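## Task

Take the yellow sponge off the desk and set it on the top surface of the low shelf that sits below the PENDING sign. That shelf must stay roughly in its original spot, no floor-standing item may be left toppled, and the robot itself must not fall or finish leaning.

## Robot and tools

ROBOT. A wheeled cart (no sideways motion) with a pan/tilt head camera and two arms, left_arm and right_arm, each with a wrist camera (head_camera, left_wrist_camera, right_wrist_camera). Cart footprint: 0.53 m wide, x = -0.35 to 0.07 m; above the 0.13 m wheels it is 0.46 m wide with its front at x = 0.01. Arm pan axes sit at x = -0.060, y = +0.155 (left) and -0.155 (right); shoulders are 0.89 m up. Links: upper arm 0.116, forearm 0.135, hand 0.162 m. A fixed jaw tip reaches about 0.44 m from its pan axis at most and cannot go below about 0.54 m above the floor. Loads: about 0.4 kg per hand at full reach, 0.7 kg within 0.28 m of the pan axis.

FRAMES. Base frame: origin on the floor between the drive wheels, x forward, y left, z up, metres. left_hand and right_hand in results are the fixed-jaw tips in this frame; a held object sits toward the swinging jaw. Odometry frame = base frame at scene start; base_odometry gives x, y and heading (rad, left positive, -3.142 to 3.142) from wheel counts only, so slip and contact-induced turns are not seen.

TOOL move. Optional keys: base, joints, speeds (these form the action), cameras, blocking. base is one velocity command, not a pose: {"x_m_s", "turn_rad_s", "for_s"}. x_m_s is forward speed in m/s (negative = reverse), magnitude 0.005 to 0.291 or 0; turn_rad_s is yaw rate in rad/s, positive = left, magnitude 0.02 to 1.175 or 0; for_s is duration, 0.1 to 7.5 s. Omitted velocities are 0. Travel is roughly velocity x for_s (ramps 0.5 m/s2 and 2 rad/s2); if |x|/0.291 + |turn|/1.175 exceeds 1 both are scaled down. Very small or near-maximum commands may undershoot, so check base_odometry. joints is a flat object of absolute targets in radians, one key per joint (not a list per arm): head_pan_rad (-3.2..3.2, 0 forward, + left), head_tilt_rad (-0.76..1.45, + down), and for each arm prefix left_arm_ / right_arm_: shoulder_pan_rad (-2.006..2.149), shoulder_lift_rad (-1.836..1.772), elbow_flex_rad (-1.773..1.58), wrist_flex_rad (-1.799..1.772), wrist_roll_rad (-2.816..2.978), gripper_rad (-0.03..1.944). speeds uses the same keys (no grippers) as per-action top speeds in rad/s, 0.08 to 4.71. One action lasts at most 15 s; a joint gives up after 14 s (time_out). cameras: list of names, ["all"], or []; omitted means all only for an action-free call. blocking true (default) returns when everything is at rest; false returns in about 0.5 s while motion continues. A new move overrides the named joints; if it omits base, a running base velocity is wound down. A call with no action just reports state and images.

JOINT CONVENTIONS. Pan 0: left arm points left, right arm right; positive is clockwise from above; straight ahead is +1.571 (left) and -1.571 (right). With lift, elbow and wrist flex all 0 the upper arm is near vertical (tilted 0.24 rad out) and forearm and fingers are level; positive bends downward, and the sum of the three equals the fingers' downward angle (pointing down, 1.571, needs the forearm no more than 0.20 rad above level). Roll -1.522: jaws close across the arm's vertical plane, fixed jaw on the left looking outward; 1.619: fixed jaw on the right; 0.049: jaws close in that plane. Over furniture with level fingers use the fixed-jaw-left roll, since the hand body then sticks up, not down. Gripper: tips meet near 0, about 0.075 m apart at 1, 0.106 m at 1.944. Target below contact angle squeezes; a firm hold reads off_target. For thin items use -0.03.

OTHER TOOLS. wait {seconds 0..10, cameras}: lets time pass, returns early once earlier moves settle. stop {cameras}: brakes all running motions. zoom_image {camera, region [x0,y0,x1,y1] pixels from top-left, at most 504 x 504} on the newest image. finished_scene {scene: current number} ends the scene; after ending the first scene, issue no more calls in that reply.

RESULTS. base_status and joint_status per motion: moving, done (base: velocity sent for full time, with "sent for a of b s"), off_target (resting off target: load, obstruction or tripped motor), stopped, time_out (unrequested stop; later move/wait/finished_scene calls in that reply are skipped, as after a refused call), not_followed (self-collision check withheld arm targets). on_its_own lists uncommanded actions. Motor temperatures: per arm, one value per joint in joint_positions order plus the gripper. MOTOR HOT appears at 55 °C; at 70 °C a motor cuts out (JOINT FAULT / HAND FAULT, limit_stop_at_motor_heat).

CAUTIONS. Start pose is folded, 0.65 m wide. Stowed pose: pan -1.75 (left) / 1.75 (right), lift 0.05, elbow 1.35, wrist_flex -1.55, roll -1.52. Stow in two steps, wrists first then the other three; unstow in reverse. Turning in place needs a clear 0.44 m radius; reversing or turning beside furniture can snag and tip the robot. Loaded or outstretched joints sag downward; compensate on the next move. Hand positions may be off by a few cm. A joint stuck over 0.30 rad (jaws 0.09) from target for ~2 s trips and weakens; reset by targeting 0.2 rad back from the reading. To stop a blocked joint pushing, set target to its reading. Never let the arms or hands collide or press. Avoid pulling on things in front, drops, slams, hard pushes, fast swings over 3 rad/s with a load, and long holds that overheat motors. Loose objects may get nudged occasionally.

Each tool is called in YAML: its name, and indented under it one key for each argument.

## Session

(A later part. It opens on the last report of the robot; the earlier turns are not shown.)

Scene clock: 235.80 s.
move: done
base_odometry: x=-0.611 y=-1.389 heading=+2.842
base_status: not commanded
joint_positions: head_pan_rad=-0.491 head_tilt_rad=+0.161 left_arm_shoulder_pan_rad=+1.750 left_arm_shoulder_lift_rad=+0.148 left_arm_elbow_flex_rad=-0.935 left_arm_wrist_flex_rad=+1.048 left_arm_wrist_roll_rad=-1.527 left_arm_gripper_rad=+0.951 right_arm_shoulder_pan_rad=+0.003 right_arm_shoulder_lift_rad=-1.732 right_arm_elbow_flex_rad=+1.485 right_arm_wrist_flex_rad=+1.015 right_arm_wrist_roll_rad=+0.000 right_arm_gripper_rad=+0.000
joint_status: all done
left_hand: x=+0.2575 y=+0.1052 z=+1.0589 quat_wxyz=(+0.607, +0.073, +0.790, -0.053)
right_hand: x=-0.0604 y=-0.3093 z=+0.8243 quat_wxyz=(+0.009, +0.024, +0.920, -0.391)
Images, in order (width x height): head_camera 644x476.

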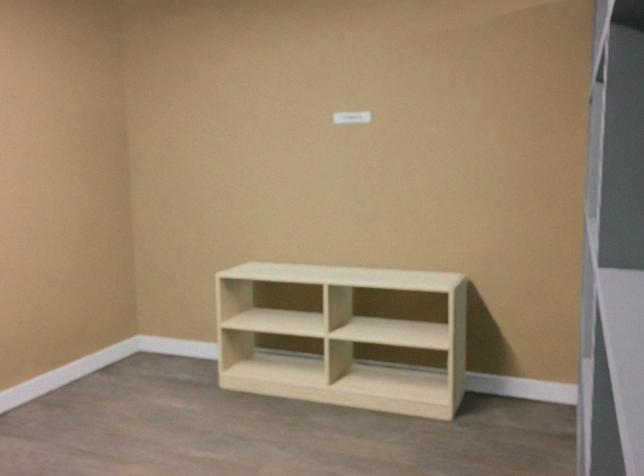

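wait:
  seconds: 0
  cameras: ["head_camera"]

zoom_image:
  camera: "head_camera"
  region: [322, 100, 382, 134]

Scene clock: 239.80 s.
base_odometry: x=-0.611 y=-1.389 heading=+2.842
base_status: not commanded
joint_positions: head_pan_rad=-0.491 head_tilt_rad=+0.161 left_arm_shoulder_pan_rad=+1.750 left_arm_shoulder_lift_rad=+0.148 left_arm_elbow_flex_rad=-0.935 left_arm_wrist_flex_rad=+1.048 left_arm_wrist_roll_rad=-1.527 left_arm_gripper_rad=+0.951 right_arm_shoulder_pan_rad=+0.003 right_arm_shoulder_lift_rad=-1.732 right_arm_elbow_flex_rad=+1.485 right_arm_wrist_flex_rad=+1.015 right_arm_wrist_roll_rad=+0.000 right_arm_gripper_rad=+0.000
joint_status: all done
left_hand: x=+0.2575 y=+0.1052 z=+1.0589 quat_wxyz=(+0.607, +0.073, +0.790, -0.053)
right_hand: x=-0.0604 y=-0.3093 z=+0.8243 quat_wxyz=(+0.009, +0.024, +0.920, -0.391)
Images, in order (width x height): head_camera 644x476.

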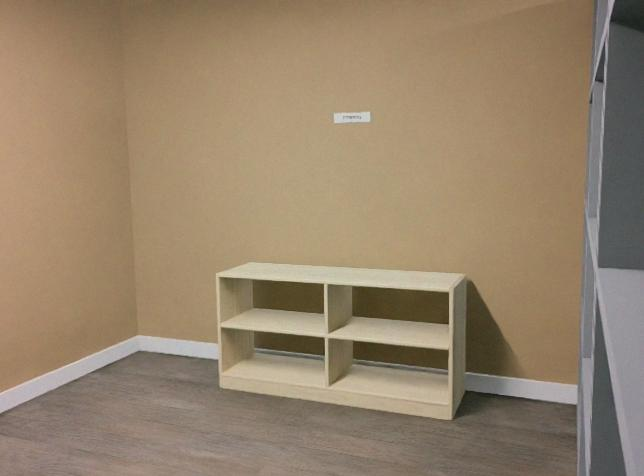

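Scaled by 8.400.

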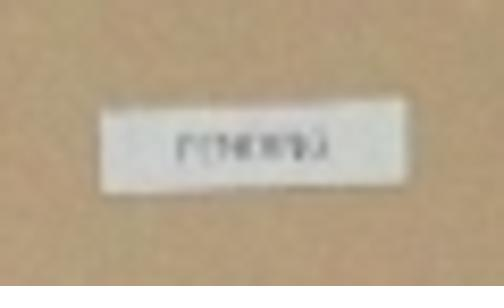

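move:
  base: {"turn_rad_s":-0.5,"for_s":0.87}
  joints: {"head_pan_rad":0.0,"head_tilt_rad":0.6}

move:
  base: {"x_m_s":0.27,"for_s":6.9}

move:
  base: {"turn_rad_s":-0.5,"for_s":0.84}
  joints: {"head_pan_rad":-0.2}
  cameras: ["head_camera"]

Scene clock: 257.90 s.
move: done
base_odometry: x=-0.611 y=-1.389 heading=+2.408
base_status: done (sent for 0.87 of 0.87 s)
joint_positions: head_pan_rad=-0.011 head_tilt_rad=+0.593 left_arm_shoulder_pan_rad=+1.750 left_arm_shoulder_lift_rad=+0.148 left_arm_elbow_flex_rad=-0.935 left_arm_wrist_flex_rad=+1.048 left_arm_wrist_roll_rad=-1.527 left_arm_gripper_rad=+0.951 right_arm_shoulder_pan_rad=+0.003 right_arm_shoulder_lift_rad=-1.732 right_arm_elbow_flex_rad=+1.485 right_arm_wrist_flex_rad=+1.015 right_arm_wrist_roll_rad=+0.000 right_arm_gripper_rad=+0.000
joint_status: all done
left_hand: x=+0.2575 y=+0.1052 z=+1.0589 quat_wxyz=(+0.607, +0.073, +0.790, -0.053)
right_hand: x=-0.0604 y=-0.3093 z=+0.8243 quat_wxyz=(+0.009, +0.024, +0.920, -0.391)
pictures: none

Scene clock: 265.53 s.
move: done
base_odometry: x=-1.693 y=-0.408 heading=+2.410
base_status: done (sent for 6.9 of 6.9 s)
joint_positions: head_pan_rad=-0.009 head_tilt_rad=+0.595 left_arm_shoulder_pan_rad=+1.753 left_arm_shoulder_lift_rad=+0.136 left_arm_elbow_flex_rad=-0.931 left_arm_wrist_flex_rad=+1.048 left_arm_wrist_roll_rad=-1.527 left_arm_gripper_rad=+0.951 right_arm_shoulder_pan_rad=+0.000 right_arm_shoulder_lift_rad=-1.732 right_arm_elbow_flex_rad=+1.488 right_arm_wrist_flex_rad=+1.015 right_arm_wrist_roll_rad=+0.000 right_arm_gripper_rad=+0.000
joint_status: not commanded
left_hand: x=+0.2556 y=+0.1046 z=+1.0613 quat_wxyz=(+0.610, +0.074, +0.787, -0.054)
right_hand: x=-0.0599 y=-0.3090 z=+0.8236 quat_wxyz=(+0.010, +0.022, +0.921, -0.389)
pictures: none

Scene clock: 267.07 s.
move: done
base_odometry: x=-1.694 y=-0.407 heading=+2.000
base_status: done (sent for 0.83 of 0.83 s)
joint_positions: head_pan_rad=-0.190 head_tilt_rad=+0.595 left_arm_shoulder_pan_rad=+1.757 left_arm_shoulder_lift_rad=+0.136 left_arm_elbow_flex_rad=-0.931 left_arm_wrist_flex_rad=+1.048 left_arm_wrist_roll_rad=-1.527 left_arm_gripper_rad=+0.951 right_arm_shoulder_pan_rad=-0.004 right_arm_shoulder_lift_rad=-1.732 right_arm_elbow_flex_rad=+1.488 right_arm_wrist_flex_rad=+1.015 right_arm_wrist_roll_rad=+0.000 right_arm_gripper_rad=+0.000
joint_status: all done
left_hand: x=+0.2554 y=+0.1036 z=+1.0613 quat_wxyz=(+0.610, +0.075, +0.787, -0.055)
right_hand: x=-0.0595 y=-0.3090 z=+0.8236 quat_wxyz=(+0.010, +0.021, +0.921, -0.389)
Images, in order (width x height): head_camera 644x476.

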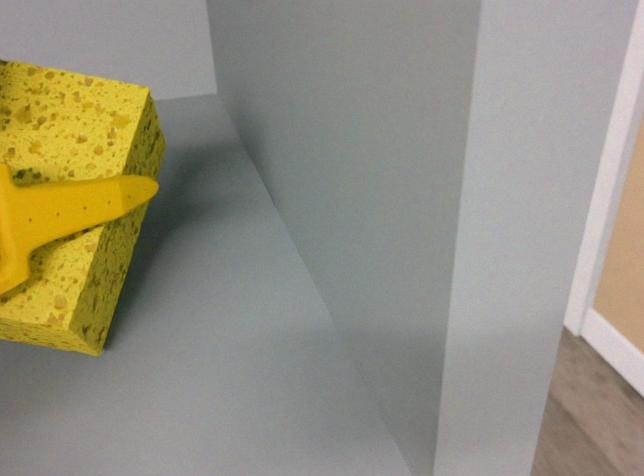

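move:
  joints: {"head_pan_rad":0.8,"head_tilt_rad":0.3}
  cameras: ["head_camera","left_wrist_camera"]

move:
  joints: {"head_pan_rad":-0.9,"head_tilt_rad":0.4}
  cameras: ["head_camera"]

Scene clock: 282.60 s.
move: done
base_odometry: x=-1.694 y=-0.407 heading=+2.000
base_status: not commanded
joint_positions: head_pan_rad=+0.790 head_tilt_rad=+0.313 left_arm_shoulder_pan_rad=+1.757 left_arm_shoulder_lift_rad=+0.136 left_arm_elbow_flex_rad=-0.931 left_arm_wrist_flex_rad=+1.048 left_arm_wrist_roll_rad=-1.527 left_arm_gripper_rad=+0.951 right_arm_shoulder_pan_rad=-0.004 right_arm_shoulder_lift_rad=-1.732 right_arm_elbow_flex_rad=+1.488 right_arm_wrist_flex_rad=+1.015 right_arm_wrist_roll_rad=+0.000 right_arm_gripper_rad=+0.000
joint_status: all done
left_hand: x=+0.2554 y=+0.1036 z=+1.0613 quat_wxyz=(+0.610, +0.075, +0.787, -0.055)
right_hand: x=-0.0595 y=-0.3090 z=+0.8236 quat_wxyz=(+0.010, +0.021, +0.921, -0.389)
Images, in order (width x height): head_camera 644x476, left_wrist_camera 644x476.

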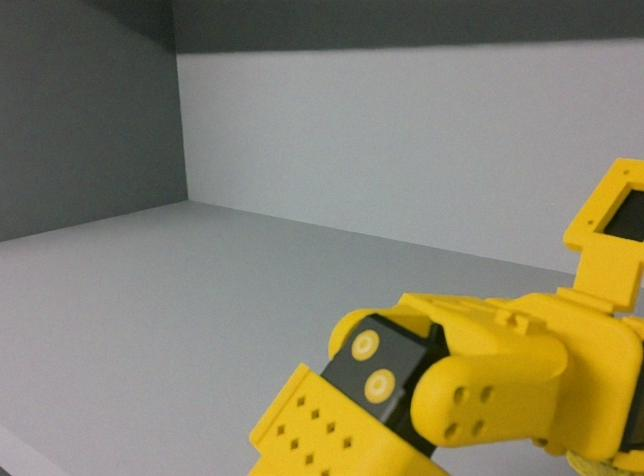

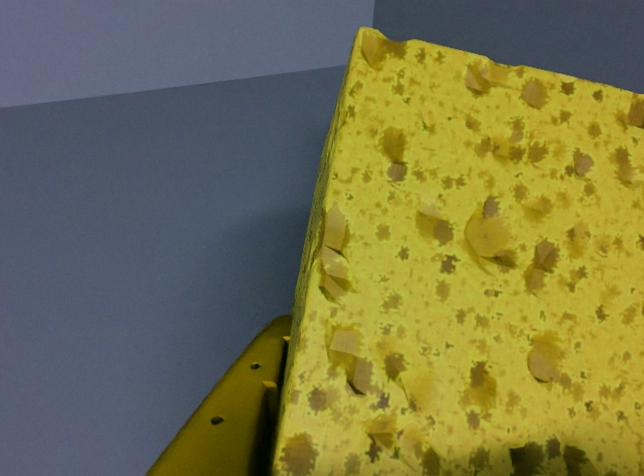

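Scene clock: 284.53 s.
move: done
base_odometry: x=-1.694 y=-0.407 heading=+2.000
base_status: not commanded
joint_positions: head_pan_rad=-0.891 head_tilt_rad=+0.393 left_arm_shoulder_pan_rad=+1.757 left_arm_shoulder_lift_rad=+0.136 left_arm_elbow_flex_rad=-0.931 left_arm_wrist_flex_rad=+1.048 left_arm_wrist_roll_rad=-1.527 left_arm_gripper_rad=+0.951 right_arm_shoulder_pan_rad=-0.004 right_arm_shoulder_lift_rad=-1.732 right_arm_elbow_flex_rad=+1.488 right_arm_wrist_flex_rad=+1.015 right_arm_wrist_roll_rad=+0.000 right_arm_gripper_rad=+0.000
joint_status: all done
left_hand: x=+0.2554 y=+0.1036 z=+1.0613 quat_wxyz=(+0.610, +0.075, +0.787, -0.055)
right_hand: x=-0.0595 y=-0.3090 z=+0.8236 quat_wxyz=(+0.010, +0.021, +0.921, -0.389)
Images, in order (width x height): head_camera 644x476.

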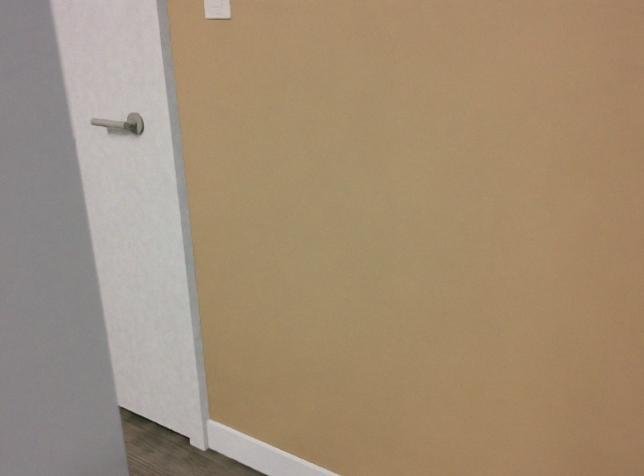

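move:
  base: {"x_m_s":-0.1,"for_s":5}
  joints: {"head_pan_rad":0,"head_tilt_rad":0.5}
  cameras: ["head_camera"]

move:
  joints: {"head_pan_rad":1.57,"head_tilt_rad":0.3}
  cameras: ["head_camera"]

Scene clock: 312.00 s.
move: done
base_odometry: x=-1.491 y=-0.862 heading=+1.990
base_status: done (sent for 5 of 5 s)
joint_positions: head_pan_rad=-0.011 head_tilt_rad=+0.493 left_arm_shoulder_pan_rad=+1.755 left_arm_shoulder_lift_rad=+0.136 left_arm_elbow_flex_rad=-0.931 left_arm_wrist_flex_rad=+1.048 left_arm_wrist_roll_rad=-1.527 left_arm_gripper_rad=+0.951 right_arm_shoulder_pan_rad=+0.004 right_arm_shoulder_lift_rad=-1.732 right_arm_elbow_flex_rad=+1.488 right_arm_wrist_flex_rad=+1.015 right_arm_wrist_roll_rad=+0.000 right_arm_gripper_rad=+0.000
joint_status: all done
left_hand: x=+0.2555 y=+0.1041 z=+1.0613 quat_wxyz=(+0.610, +0.075, +0.787, -0.055)
right_hand: x=-0.0607 y=-0.3090 z=+0.8236 quat_wxyz=(+0.009, +0.024, +0.921, -0.389)
Images, in order (width x height): head_camera 644x476.

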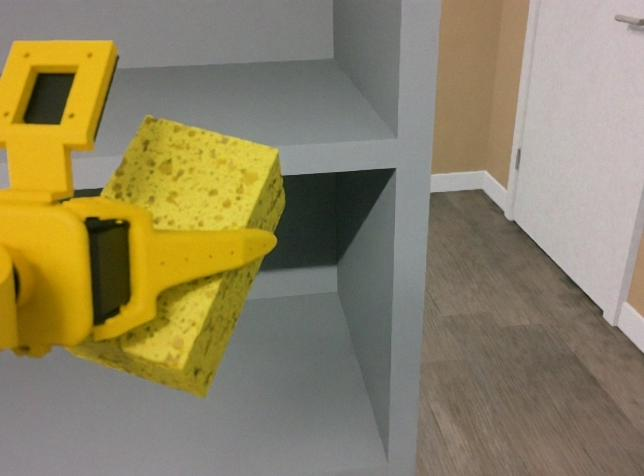

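Scene clock: 313.87 s.
move: done
base_odometry: x=-1.491 y=-0.862 heading=+1.990
base_status: not commanded
joint_positions: head_pan_rad=+1.560 head_tilt_rad=+0.313 left_arm_shoulder_pan_rad=+1.755 left_arm_shoulder_lift_rad=+0.136 left_arm_elbow_flex_rad=-0.931 left_arm_wrist_flex_rad=+1.048 left_arm_wrist_roll_rad=-1.527 left_arm_gripper_rad=+0.951 right_arm_shoulder_pan_rad=+0.004 right_arm_shoulder_lift_rad=-1.732 right_arm_elbow_flex_rad=+1.488 right_arm_wrist_flex_rad=+1.015 right_arm_wrist_roll_rad=+0.000 right_arm_gripper_rad=+0.000
joint_status: all done
left_hand: x=+0.2555 y=+0.1041 z=+1.0613 quat_wxyz=(+0.610, +0.075, +0.787, -0.055)
right_hand: x=-0.0607 y=-0.3090 z=+0.8236 quat_wxyz=(+0.009, +0.024, +0.921, -0.389)
Images, in order (width x height): head_camera 644x476.

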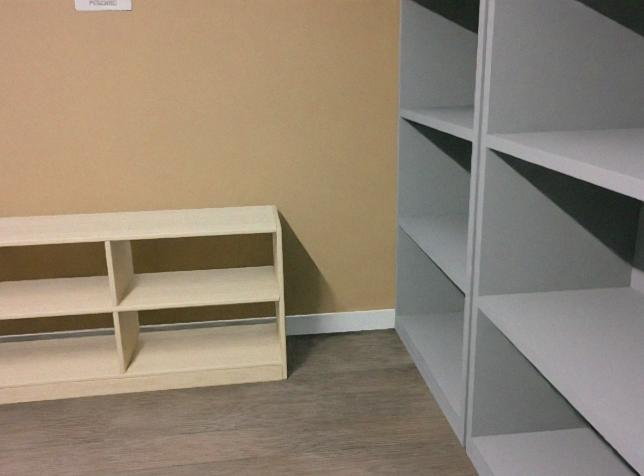

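move:
  base: {"turn_rad_s":0.6,"for_s":3.08}
  joints: {"head_pan_rad":-0.25,"head_tilt_rad":0.5}
  cameras: ["head_camera"]

Scene clock: 334.67 s.
move: done
base_odometry: x=-1.491 y=-0.862 heading=-2.452
base_status: done (sent for 3.07 of 3.07 s)
joint_positions: head_pan_rad=-0.241 head_tilt_rad=+0.493 left_arm_shoulder_pan_rad=+1.750 left_arm_shoulder_lift_rad=+0.136 left_arm_elbow_flex_rad=-0.931 left_arm_wrist_flex_rad=+1.048 left_arm_wrist_roll_rad=-1.527 left_arm_gripper_rad=+0.951 right_arm_shoulder_pan_rad=-0.002 right_arm_shoulder_lift_rad=-1.732 right_arm_elbow_flex_rad=+1.488 right_arm_wrist_flex_rad=+1.015 right_arm_wrist_roll_rad=+0.000 right_arm_gripper_rad=+0.000
joint_status: all done
left_hand: x=+0.2557 y=+0.1055 z=+1.0613 quat_wxyz=(+0.610, +0.073, +0.787, -0.053)
right_hand: x=-0.0597 y=-0.3090 z=+0.8236 quat_wxyz=(+0.010, +0.021, +0.921, -0.389)
Images, in order (width x height): head_camera 644x476.

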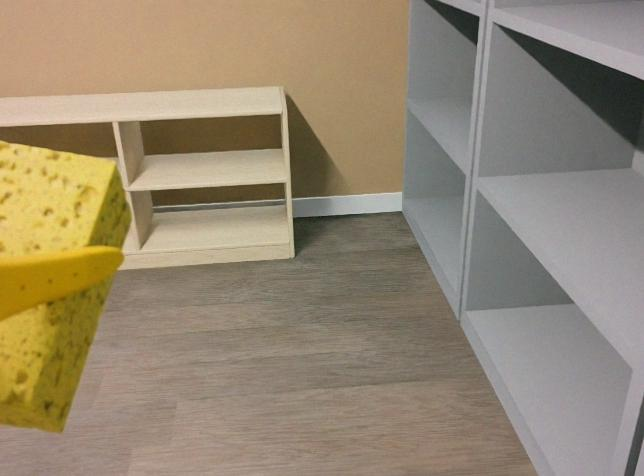

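move:
  base: {"x_m_s":0.26,"for_s":5.7}
  joints: {"head_pan_rad":-0.4,"head_tilt_rad":0.8}

move:
  base: {"turn_rad_s":-0.3,"for_s":0.38}
  cameras: ["head_camera"]

Scene clock: 348.00 s.
move: done
base_odometry: x=-2.636 y=-1.805 heading=-2.450
base_status: done (sent for 5.7 of 5.7 s)
joint_positions: head_pan_rad=-0.391 head_tilt_rad=+0.794 left_arm_shoulder_pan_rad=+1.755 left_arm_shoulder_lift_rad=+0.136 left_arm_elbow_flex_rad=-0.931 left_arm_wrist_flex_rad=+1.048 left_arm_wrist_roll_rad=-1.527 left_arm_gripper_rad=+0.951 right_arm_shoulder_pan_rad=+0.003 right_arm_shoulder_lift_rad=-1.732 right_arm_elbow_flex_rad=+1.488 right_arm_wrist_flex_rad=+1.015 right_arm_wrist_roll_rad=+0.000 right_arm_gripper_rad=+0.000
joint_status: all done
left_hand: x=+0.2555 y=+0.1041 z=+1.0613 quat_wxyz=(+0.610, +0.075, +0.787, -0.055)
right_hand: x=-0.0604 y=-0.3090 z=+0.8236 quat_wxyz=(+0.009, +0.024, +0.921, -0.389)
pictures: none

Scene clock: 348.93 s.
move: done
base_odometry: x=-2.636 y=-1.805 heading=-2.561
base_status: done (sent for 0.37 of 0.37 s)
joint_positions: head_pan_rad=-0.391 head_tilt_rad=+0.794 left_arm_shoulder_pan_rad=+1.753 left_arm_shoulder_lift_rad=+0.136 left_arm_elbow_flex_rad=-0.931 left_arm_wrist_flex_rad=+1.048 left_arm_wrist_roll_rad=-1.527 left_arm_gripper_rad=+0.951 right_arm_shoulder_pan_rad=+0.004 right_arm_shoulder_lift_rad=-1.732 right_arm_elbow_flex_rad=+1.488 right_arm_wrist_flex_rad=+1.015 right_arm_wrist_roll_rad=+0.000 right_arm_gripper_rad=+0.000
joint_status: not commanded
left_hand: x=+0.2556 y=+0.1046 z=+1.0613 quat_wxyz=(+0.610, +0.074, +0.787, -0.054)
right_hand: x=-0.0607 y=-0.3090 z=+0.8236 quat_wxyz=(+0.009, +0.024, +0.921, -0.389)
Images, in order (width x height): head_camera 644x476.

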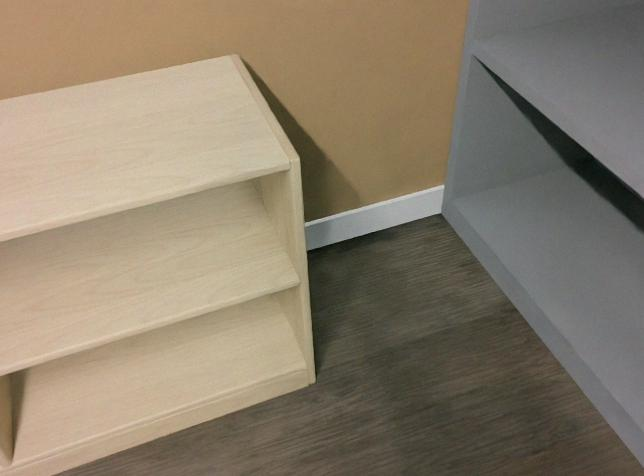

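move:
  base: {"x_m_s":0.2,"for_s":2.1}
  joints: {"head_pan_rad":-0.5,"head_tilt_rad":1.1,"left_arm_shoulder_pan_rad":1.571}
  cameras: ["head_camera"]

Scene clock: 363.87 s.
move: done
base_odometry: x=-2.987 y=-2.035 heading=-2.563
base_status: done (sent for 2.1 of 2.1 s)
joint_positions: head_pan_rad=-0.491 head_tilt_rad=+1.094 left_arm_shoulder_pan_rad=+1.576 left_arm_shoulder_lift_rad=+0.136 left_arm_elbow_flex_rad=-0.931 left_arm_wrist_flex_rad=+1.048 left_arm_wrist_roll_rad=-1.527 left_arm_gripper_rad=+0.951 right_arm_shoulder_pan_rad=+0.001 right_arm_shoulder_lift_rad=-1.732 right_arm_elbow_flex_rad=+1.488 right_arm_wrist_flex_rad=+1.015 right_arm_wrist_roll_rad=+0.000 right_arm_gripper_rad=+0.000
joint_status: all done
left_hand: x=+0.2595 y=+0.1612 z=+1.0613 quat_wxyz=(+0.612, +0.004, +0.791, +0.000)
right_hand: x=-0.0602 y=-0.3090 z=+0.8236 quat_wxyz=(+0.009, +0.023, +0.921, -0.389)
Images, in order (width x height): head_camera 644x476.

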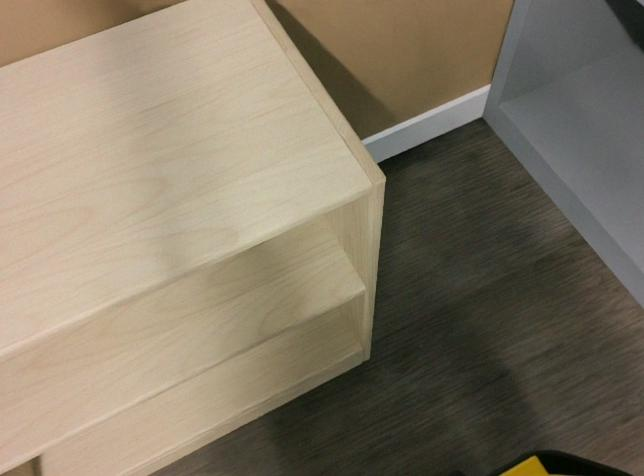

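move:
  base: {"x_m_s":0.1,"for_s":1.4}
  joints: {"left_arm_shoulder_lift_rad":1.11,"left_arm_elbow_flex_rad":-0.62,"left_arm_wrist_flex_rad":0.27,"head_pan_rad":0.3,"head_tilt_rad":1.0}
  speeds: {"left_arm_shoulder_lift_rad":0.4,"left_arm_elbow_flex_rad":0.13,"left_arm_wrist_flex_rad":0.32}
  cameras: ["head_camera"]

move:
  joints: {"left_arm_shoulder_lift_rad":1.33,"left_arm_elbow_flex_rad":-0.62,"left_arm_wrist_flex_rad":0.08}
  speeds: {"left_arm_shoulder_lift_rad":0.2,"left_arm_elbow_flex_rad":0.2,"left_arm_wrist_flex_rad":0.18}
  cameras: ["head_camera"]

Scene clock: 379.63 s.
move: done
base_odometry: x=-3.105 y=-2.111 heading=-2.563
base_status: done (sent for 1.4 of 1.4 s)
joint_positions: head_pan_rad=+0.290 head_tilt_rad=+1.014 left_arm_shoulder_pan_rad=+1.576 left_arm_shoulder_lift_rad=+1.130 left_arm_elbow_flex_rad=-0.616 left_arm_wrist_flex_rad=+0.286 left_arm_wrist_roll_rad=-1.527 left_arm_gripper_rad=+0.951 right_arm_shoulder_pan_rad=+0.001 right_arm_shoulder_lift_rad=-1.732 right_arm_elbow_flex_rad=+1.488 right_arm_wrist_flex_rad=+1.015 right_arm_wrist_roll_rad=+0.000 right_arm_gripper_rad=+0.000
joint_status: all done
left_hand: x=+0.3160 y=+0.1609 z=+0.7398 quat_wxyz=(+0.376, +0.004, +0.926, +0.000)
right_hand: x=-0.0602 y=-0.3090 z=+0.8236 quat_wxyz=(+0.009, +0.023, +0.921, -0.389)
Images, in order (width x height): head_camera 644x476.

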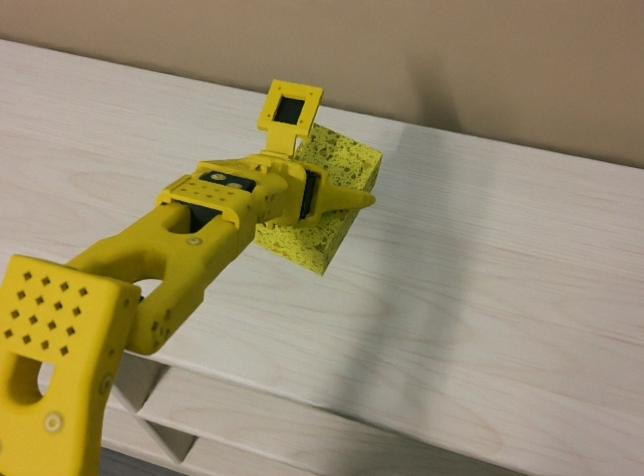

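Scene clock: 381.20 s.
move: done
base_odometry: x=-3.105 y=-2.111 heading=-2.563
base_status: not commanded
joint_positions: head_pan_rad=+0.290 head_tilt_rad=+1.014 left_arm_shoulder_pan_rad=+1.576 left_arm_shoulder_lift_rad=+1.347 left_arm_elbow_flex_rad=-0.616 left_arm_wrist_flex_rad=+0.094 left_arm_wrist_roll_rad=-1.527 left_arm_gripper_rad=+0.951 right_arm_shoulder_pan_rad=+0.001 right_arm_shoulder_lift_rad=-1.732 right_arm_elbow_flex_rad=+1.488 right_arm_wrist_flex_rad=+1.015 right_arm_wrist_roll_rad=+0.000 right_arm_gripper_rad=+0.000
joint_status: all done
left_hand: x=+0.2991 y=+0.1610 z=+0.6873 quat_wxyz=(+0.364, +0.005, +0.931, +0.000)
right_hand: x=-0.0602 y=-0.3090 z=+0.8236 quat_wxyz=(+0.009, +0.023, +0.921, -0.389)
Images, in order (width x height): head_camera 644x476.

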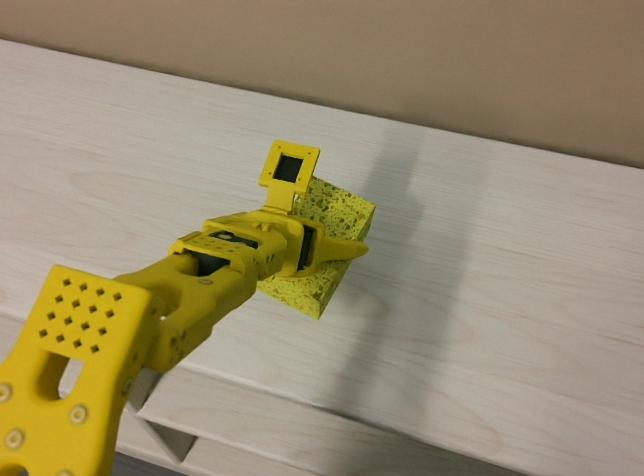

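move:
  base: {"x_m_s":0.05,"for_s":0.5}
  joints: {"left_arm_shoulder_lift_rad":1.48,"left_arm_wrist_flex_rad":-0.06}
  speeds: {"left_arm_shoulder_lift_rad":0.2,"left_arm_wrist_flex_rad":0.19}

move:
  joints: {"left_arm_shoulder_lift_rad":1.55,"left_arm_wrist_flex_rad":-0.13}
  speeds: {"left_arm_shoulder_lift_rad":0.15,"left_arm_wrist_flex_rad":0.15}
  cameras: ["head_camera","left_wrist_camera"]

Scene clock: 388.53 s.
move: done
base_odometry: x=-3.126 y=-2.125 heading=-2.563
base_status: done (sent for 0.5 of 0.5 s)
joint_positions: head_pan_rad=+0.290 head_tilt_rad=+1.014 left_arm_shoulder_pan_rad=+1.576 left_arm_shoulder_lift_rad=+1.495 left_arm_elbow_flex_rad=-0.616 left_arm_wrist_flex_rad=-0.046 left_arm_wrist_roll_rad=-1.527 left_arm_gripper_rad=+0.951 right_arm_shoulder_pan_rad=+0.004 right_arm_shoulder_lift_rad=-1.732 right_arm_elbow_flex_rad=+1.488 right_arm_wrist_flex_rad=+1.015 right_arm_wrist_roll_rad=+0.000 right_arm_gripper_rad=+0.000
joint_status: all done
left_hand: x=+0.2828 y=+0.1611 z=+0.6552 quat_wxyz=(+0.361, +0.005, +0.933, +0.000)
right_hand: x=-0.0607 y=-0.3090 z=+0.8236 quat_wxyz=(+0.009, +0.024, +0.921, -0.389)
pictures: none

Scene clock: 389.47 s.
move: done
base_odometry: x=-3.126 y=-2.125 heading=-2.563
base_status: not commanded
joint_positions: head_pan_rad=+0.290 head_tilt_rad=+1.014 left_arm_shoulder_pan_rad=+1.576 left_arm_shoulder_lift_rad=+1.565 left_arm_elbow_flex_rad=-0.616 left_arm_wrist_flex_rad=-0.116 left_arm_wrist_roll_rad=-1.527 left_arm_gripper_rad=+0.951 right_arm_shoulder_pan_rad=+0.004 right_arm_shoulder_lift_rad=-1.732 right_arm_elbow_flex_rad=+1.488 right_arm_wrist_flex_rad=+1.015 right_arm_wrist_roll_rad=+0.000 right_arm_gripper_rad=+0.000
joint_status: all done
left_hand: x=+0.2738 y=+0.1611 z=+0.6411 quat_wxyz=(+0.361, +0.005, +0.933, +0.000)
right_hand: x=-0.0607 y=-0.3090 z=+0.8236 quat_wxyz=(+0.009, +0.024, +0.921, -0.389)
Images, in order (width x height): head_camera 644x476, left_wrist_camera 644x476.

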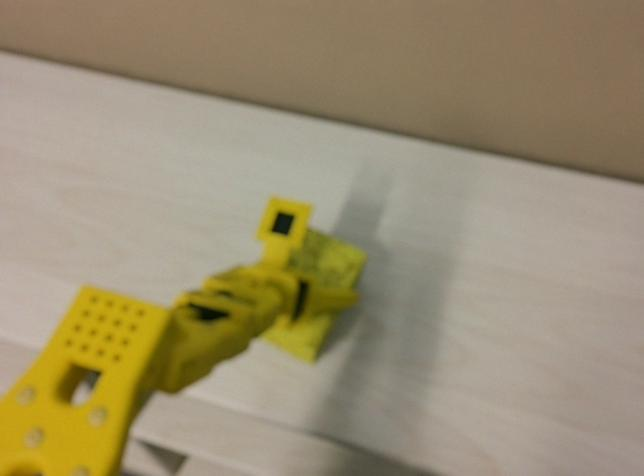

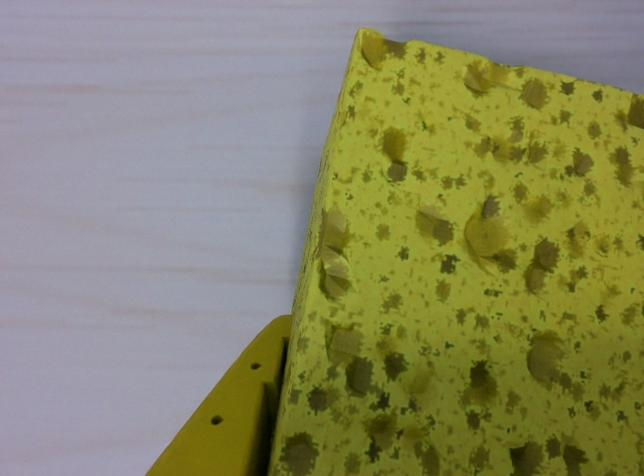

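move:
  joints: {"left_arm_shoulder_lift_rad":1.59,"left_arm_wrist_flex_rad":-0.165}
  speeds: {"left_arm_shoulder_lift_rad":0.1,"left_arm_wrist_flex_rad":0.1}

move:
  joints: {"left_arm_shoulder_lift_rad":1.62,"left_arm_wrist_flex_rad":-0.195}
  speeds: {"left_arm_shoulder_lift_rad":0.1,"left_arm_wrist_flex_rad":0.1}
  cameras: ["head_camera","left_wrist_camera"]

Scene clock: 397.37 s.
move: done
base_odometry: x=-3.126 y=-2.125 heading=-2.563
base_status: not commanded
joint_positions: head_pan_rad=+0.290 head_tilt_rad=+1.014 left_arm_shoulder_pan_rad=+1.574 left_arm_shoulder_lift_rad=+1.593 left_arm_elbow_flex_rad=-0.616 left_arm_wrist_flex_rad=-0.155 left_arm_wrist_roll_rad=-1.518 left_arm_gripper_rad=+0.951 right_arm_shoulder_pan_rad=+0.004 right_arm_shoulder_lift_rad=-1.732 right_arm_elbow_flex_rad=+1.488 right_arm_wrist_flex_rad=+1.015 right_arm_wrist_roll_rad=+0.000 right_arm_gripper_rad=+0.000
joint_status: all done
left_hand: x=+0.2712 y=+0.1617 z=+0.6369 quat_wxyz=(+0.366, +0.000, +0.931, -0.001)
right_hand: x=-0.0607 y=-0.3090 z=+0.8236 quat_wxyz=(+0.009, +0.024, +0.921, -0.389)
pictures: none

Scene clock: 398.03 s.
move: done
base_odometry: x=-3.126 y=-2.125 heading=-2.563
base_status: not commanded
joint_positions: head_pan_rad=+0.290 head_tilt_rad=+1.014 left_arm_shoulder_pan_rad=+1.572 left_arm_shoulder_lift_rad=+1.613 left_arm_elbow_flex_rad=-0.618 left_arm_wrist_flex_rad=-0.193 left_arm_wrist_roll_rad=-1.518 left_arm_gripper_rad=+0.951 right_arm_shoulder_pan_rad=+0.004 right_arm_shoulder_lift_rad=-1.732 right_arm_elbow_flex_rad=+1.488 right_arm_wrist_flex_rad=+1.015 right_arm_wrist_roll_rad=+0.000 right_arm_gripper_rad=+0.000
joint_status: all done
left_hand: x=+0.2709 y=+0.1622 z=+0.6354 quat_wxyz=(+0.375, -0.001, +0.927, -0.001)
right_hand: x=-0.0607 y=-0.3090 z=+0.8236 quat_wxyz=(+0.009, +0.024, +0.921, -0.389)
Images, in order (width x height): head_camera 644x476, left_wrist_camera 644x476.

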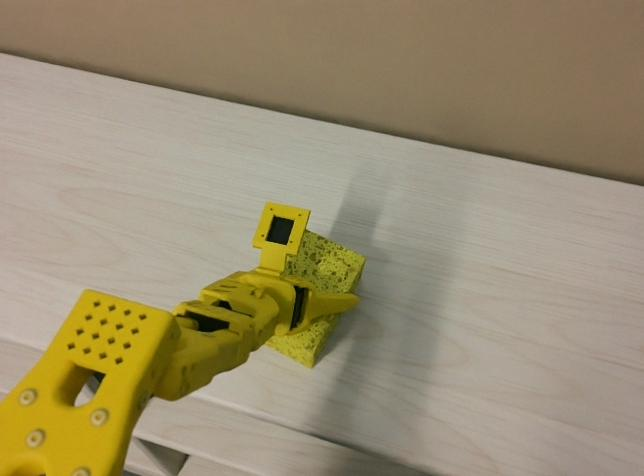

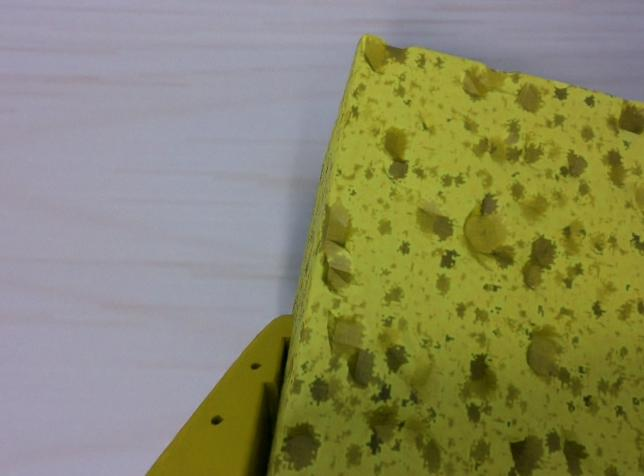

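Contact (roll shifted, sag vanished). Release.

move:
  joints: {"left_arm_gripper_rad":1.3}

move:
  joints: {"left_arm_gripper_rad":1.85}

move:
  joints: {"left_arm_shoulder_lift_rad":1.2,"left_arm_wrist_flex_rad":0.25}
  speeds: {"left_arm_shoulder_lift_rad":0.4,"left_arm_wrist_flex_rad":0.4}

move:
  joints: {"left_arm_shoulder_lift_rad":0.5}
  cameras: ["head_camera"]

Scene clock: 403.63 s.
move: done
base_odometry: x=-3.126 y=-2.125 heading=-2.563
base_status: not commanded
joint_positions: head_pan_rad=+0.290 head_tilt_rad=+1.014 left_arm_shoulder_pan_rad=+1.568 left_arm_shoulder_lift_rad=+1.630 left_arm_elbow_flex_rad=-0.616 left_arm_wrist_flex_rad=-0.182 left_arm_wrist_roll_rad=-1.518 left_arm_gripper_rad=+1.292 right_arm_shoulder_pan_rad=+0.004 right_arm_shoulder_lift_rad=-1.732 right_arm_elbow_flex_rad=+1.488 right_arm_wrist_flex_rad=+1.015 right_arm_wrist_roll_rad=+0.000 right_arm_gripper_rad=+0.000
joint_status: all done
left_hand: x=+0.2648 y=+0.1637 z=+0.6289 quat_wxyz=(+0.361, -0.003, +0.932, +0.000)
right_hand: x=-0.0607 y=-0.3090 z=+0.8236 quat_wxyz=(+0.009, +0.024, +0.921, -0.389)
pictures: none

Scene clock: 404.43 s.
move: done
base_odometry: x=-3.126 y=-2.125 heading=-2.563
base_status: not commanded
joint_positions: head_pan_rad=+0.290 head_tilt_rad=+1.014 left_arm_shoulder_pan_rad=+1.568 left_arm_shoulder_lift_rad=+1.630 left_arm_elbow_flex_rad=-0.616 left_arm_wrist_flex_rad=-0.182 left_arm_wrist_roll_rad=-1.518 left_arm_gripper_rad=+1.842 right_arm_shoulder_pan_rad=+0.004 right_arm_shoulder_lift_rad=-1.732 right_arm_elbow_flex_rad=+1.488 right_arm_wrist_flex_rad=+1.015 right_arm_wrist_roll_rad=+0.000 right_arm_gripper_rad=+0.000
joint_status: all done
left_hand: x=+0.2648 y=+0.1637 z=+0.6289 quat_wxyz=(+0.361, -0.003, +0.932, +0.000)
right_hand: x=-0.0607 y=-0.3090 z=+0.8236 quat_wxyz=(+0.009, +0.024, +0.921, -0.389)
pictures: none

Scene clock: 406.10 s.
move: done
base_odometry: x=-3.126 y=-2.125 heading=-2.563
base_status: not commanded
joint_positions: head_pan_rad=+0.290 head_tilt_rad=+1.014 left_arm_shoulder_pan_rad=+1.568 left_arm_shoulder_lift_rad=+1.269 left_arm_elbow_flex_rad=-0.616 left_arm_wrist_flex_rad=+0.247 left_arm_wrist_roll_rad=-1.518 left_arm_gripper_rad=+1.842 right_arm_shoulder_pan_rad=+0.004 right_arm_shoulder_lift_rad=-1.732 right_arm_elbow_flex_rad=+1.488 right_arm_wrist_flex_rad=+1.015 right_arm_wrist_roll_rad=+0.000 right_arm_gripper_rad=+0.000
joint_status: all done
left_hand: x=+0.2960 y=+0.1638 z=+0.6969 quat_wxyz=(+0.329, -0.003, +0.944, +0.000)
right_hand: x=-0.0607 y=-0.3090 z=+0.8236 quat_wxyz=(+0.009, +0.024, +0.921, -0.389)
pictures: none

Scene clock: 407.33 s.
move: done
base_odometry: x=-3.126 y=-2.125 heading=-2.563
base_status: not commanded
joint_positions: head_pan_rad=+0.290 head_tilt_rad=+1.014 left_arm_shoulder_pan_rad=+1.568 left_arm_shoulder_lift_rad=+0.565 left_arm_elbow_flex_rad=-0.616 left_arm_wrist_flex_rad=+0.247 left_arm_wrist_roll_rad=-1.518 left_arm_gripper_rad=+1.842 right_arm_shoulder_pan_rad=+0.004 right_arm_shoulder_lift_rad=-1.732 right_arm_elbow_flex_rad=+1.488 right_arm_wrist_flex_rad=+1.015 right_arm_wrist_roll_rad=+0.000 right_arm_gripper_rad=+0.000
joint_status: all done
left_hand: x=+0.3462 y=+0.1639 z=+0.9546 quat_wxyz=(+0.634, -0.003, +0.773, +0.000)
right_hand: x=-0.0607 y=-0.3090 z=+0.8236 quat_wxyz=(+0.009, +0.024, +0.921, -0.389)
Images, in order (width x height): head_camera 644x476.

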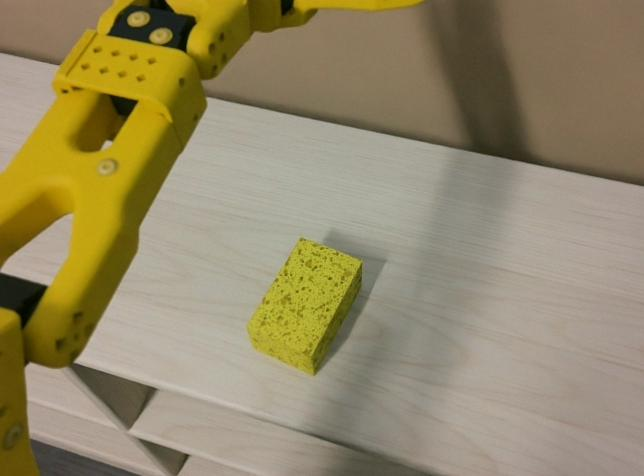

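finished_scene:
  scene: 3

The scene is finished: the task was done.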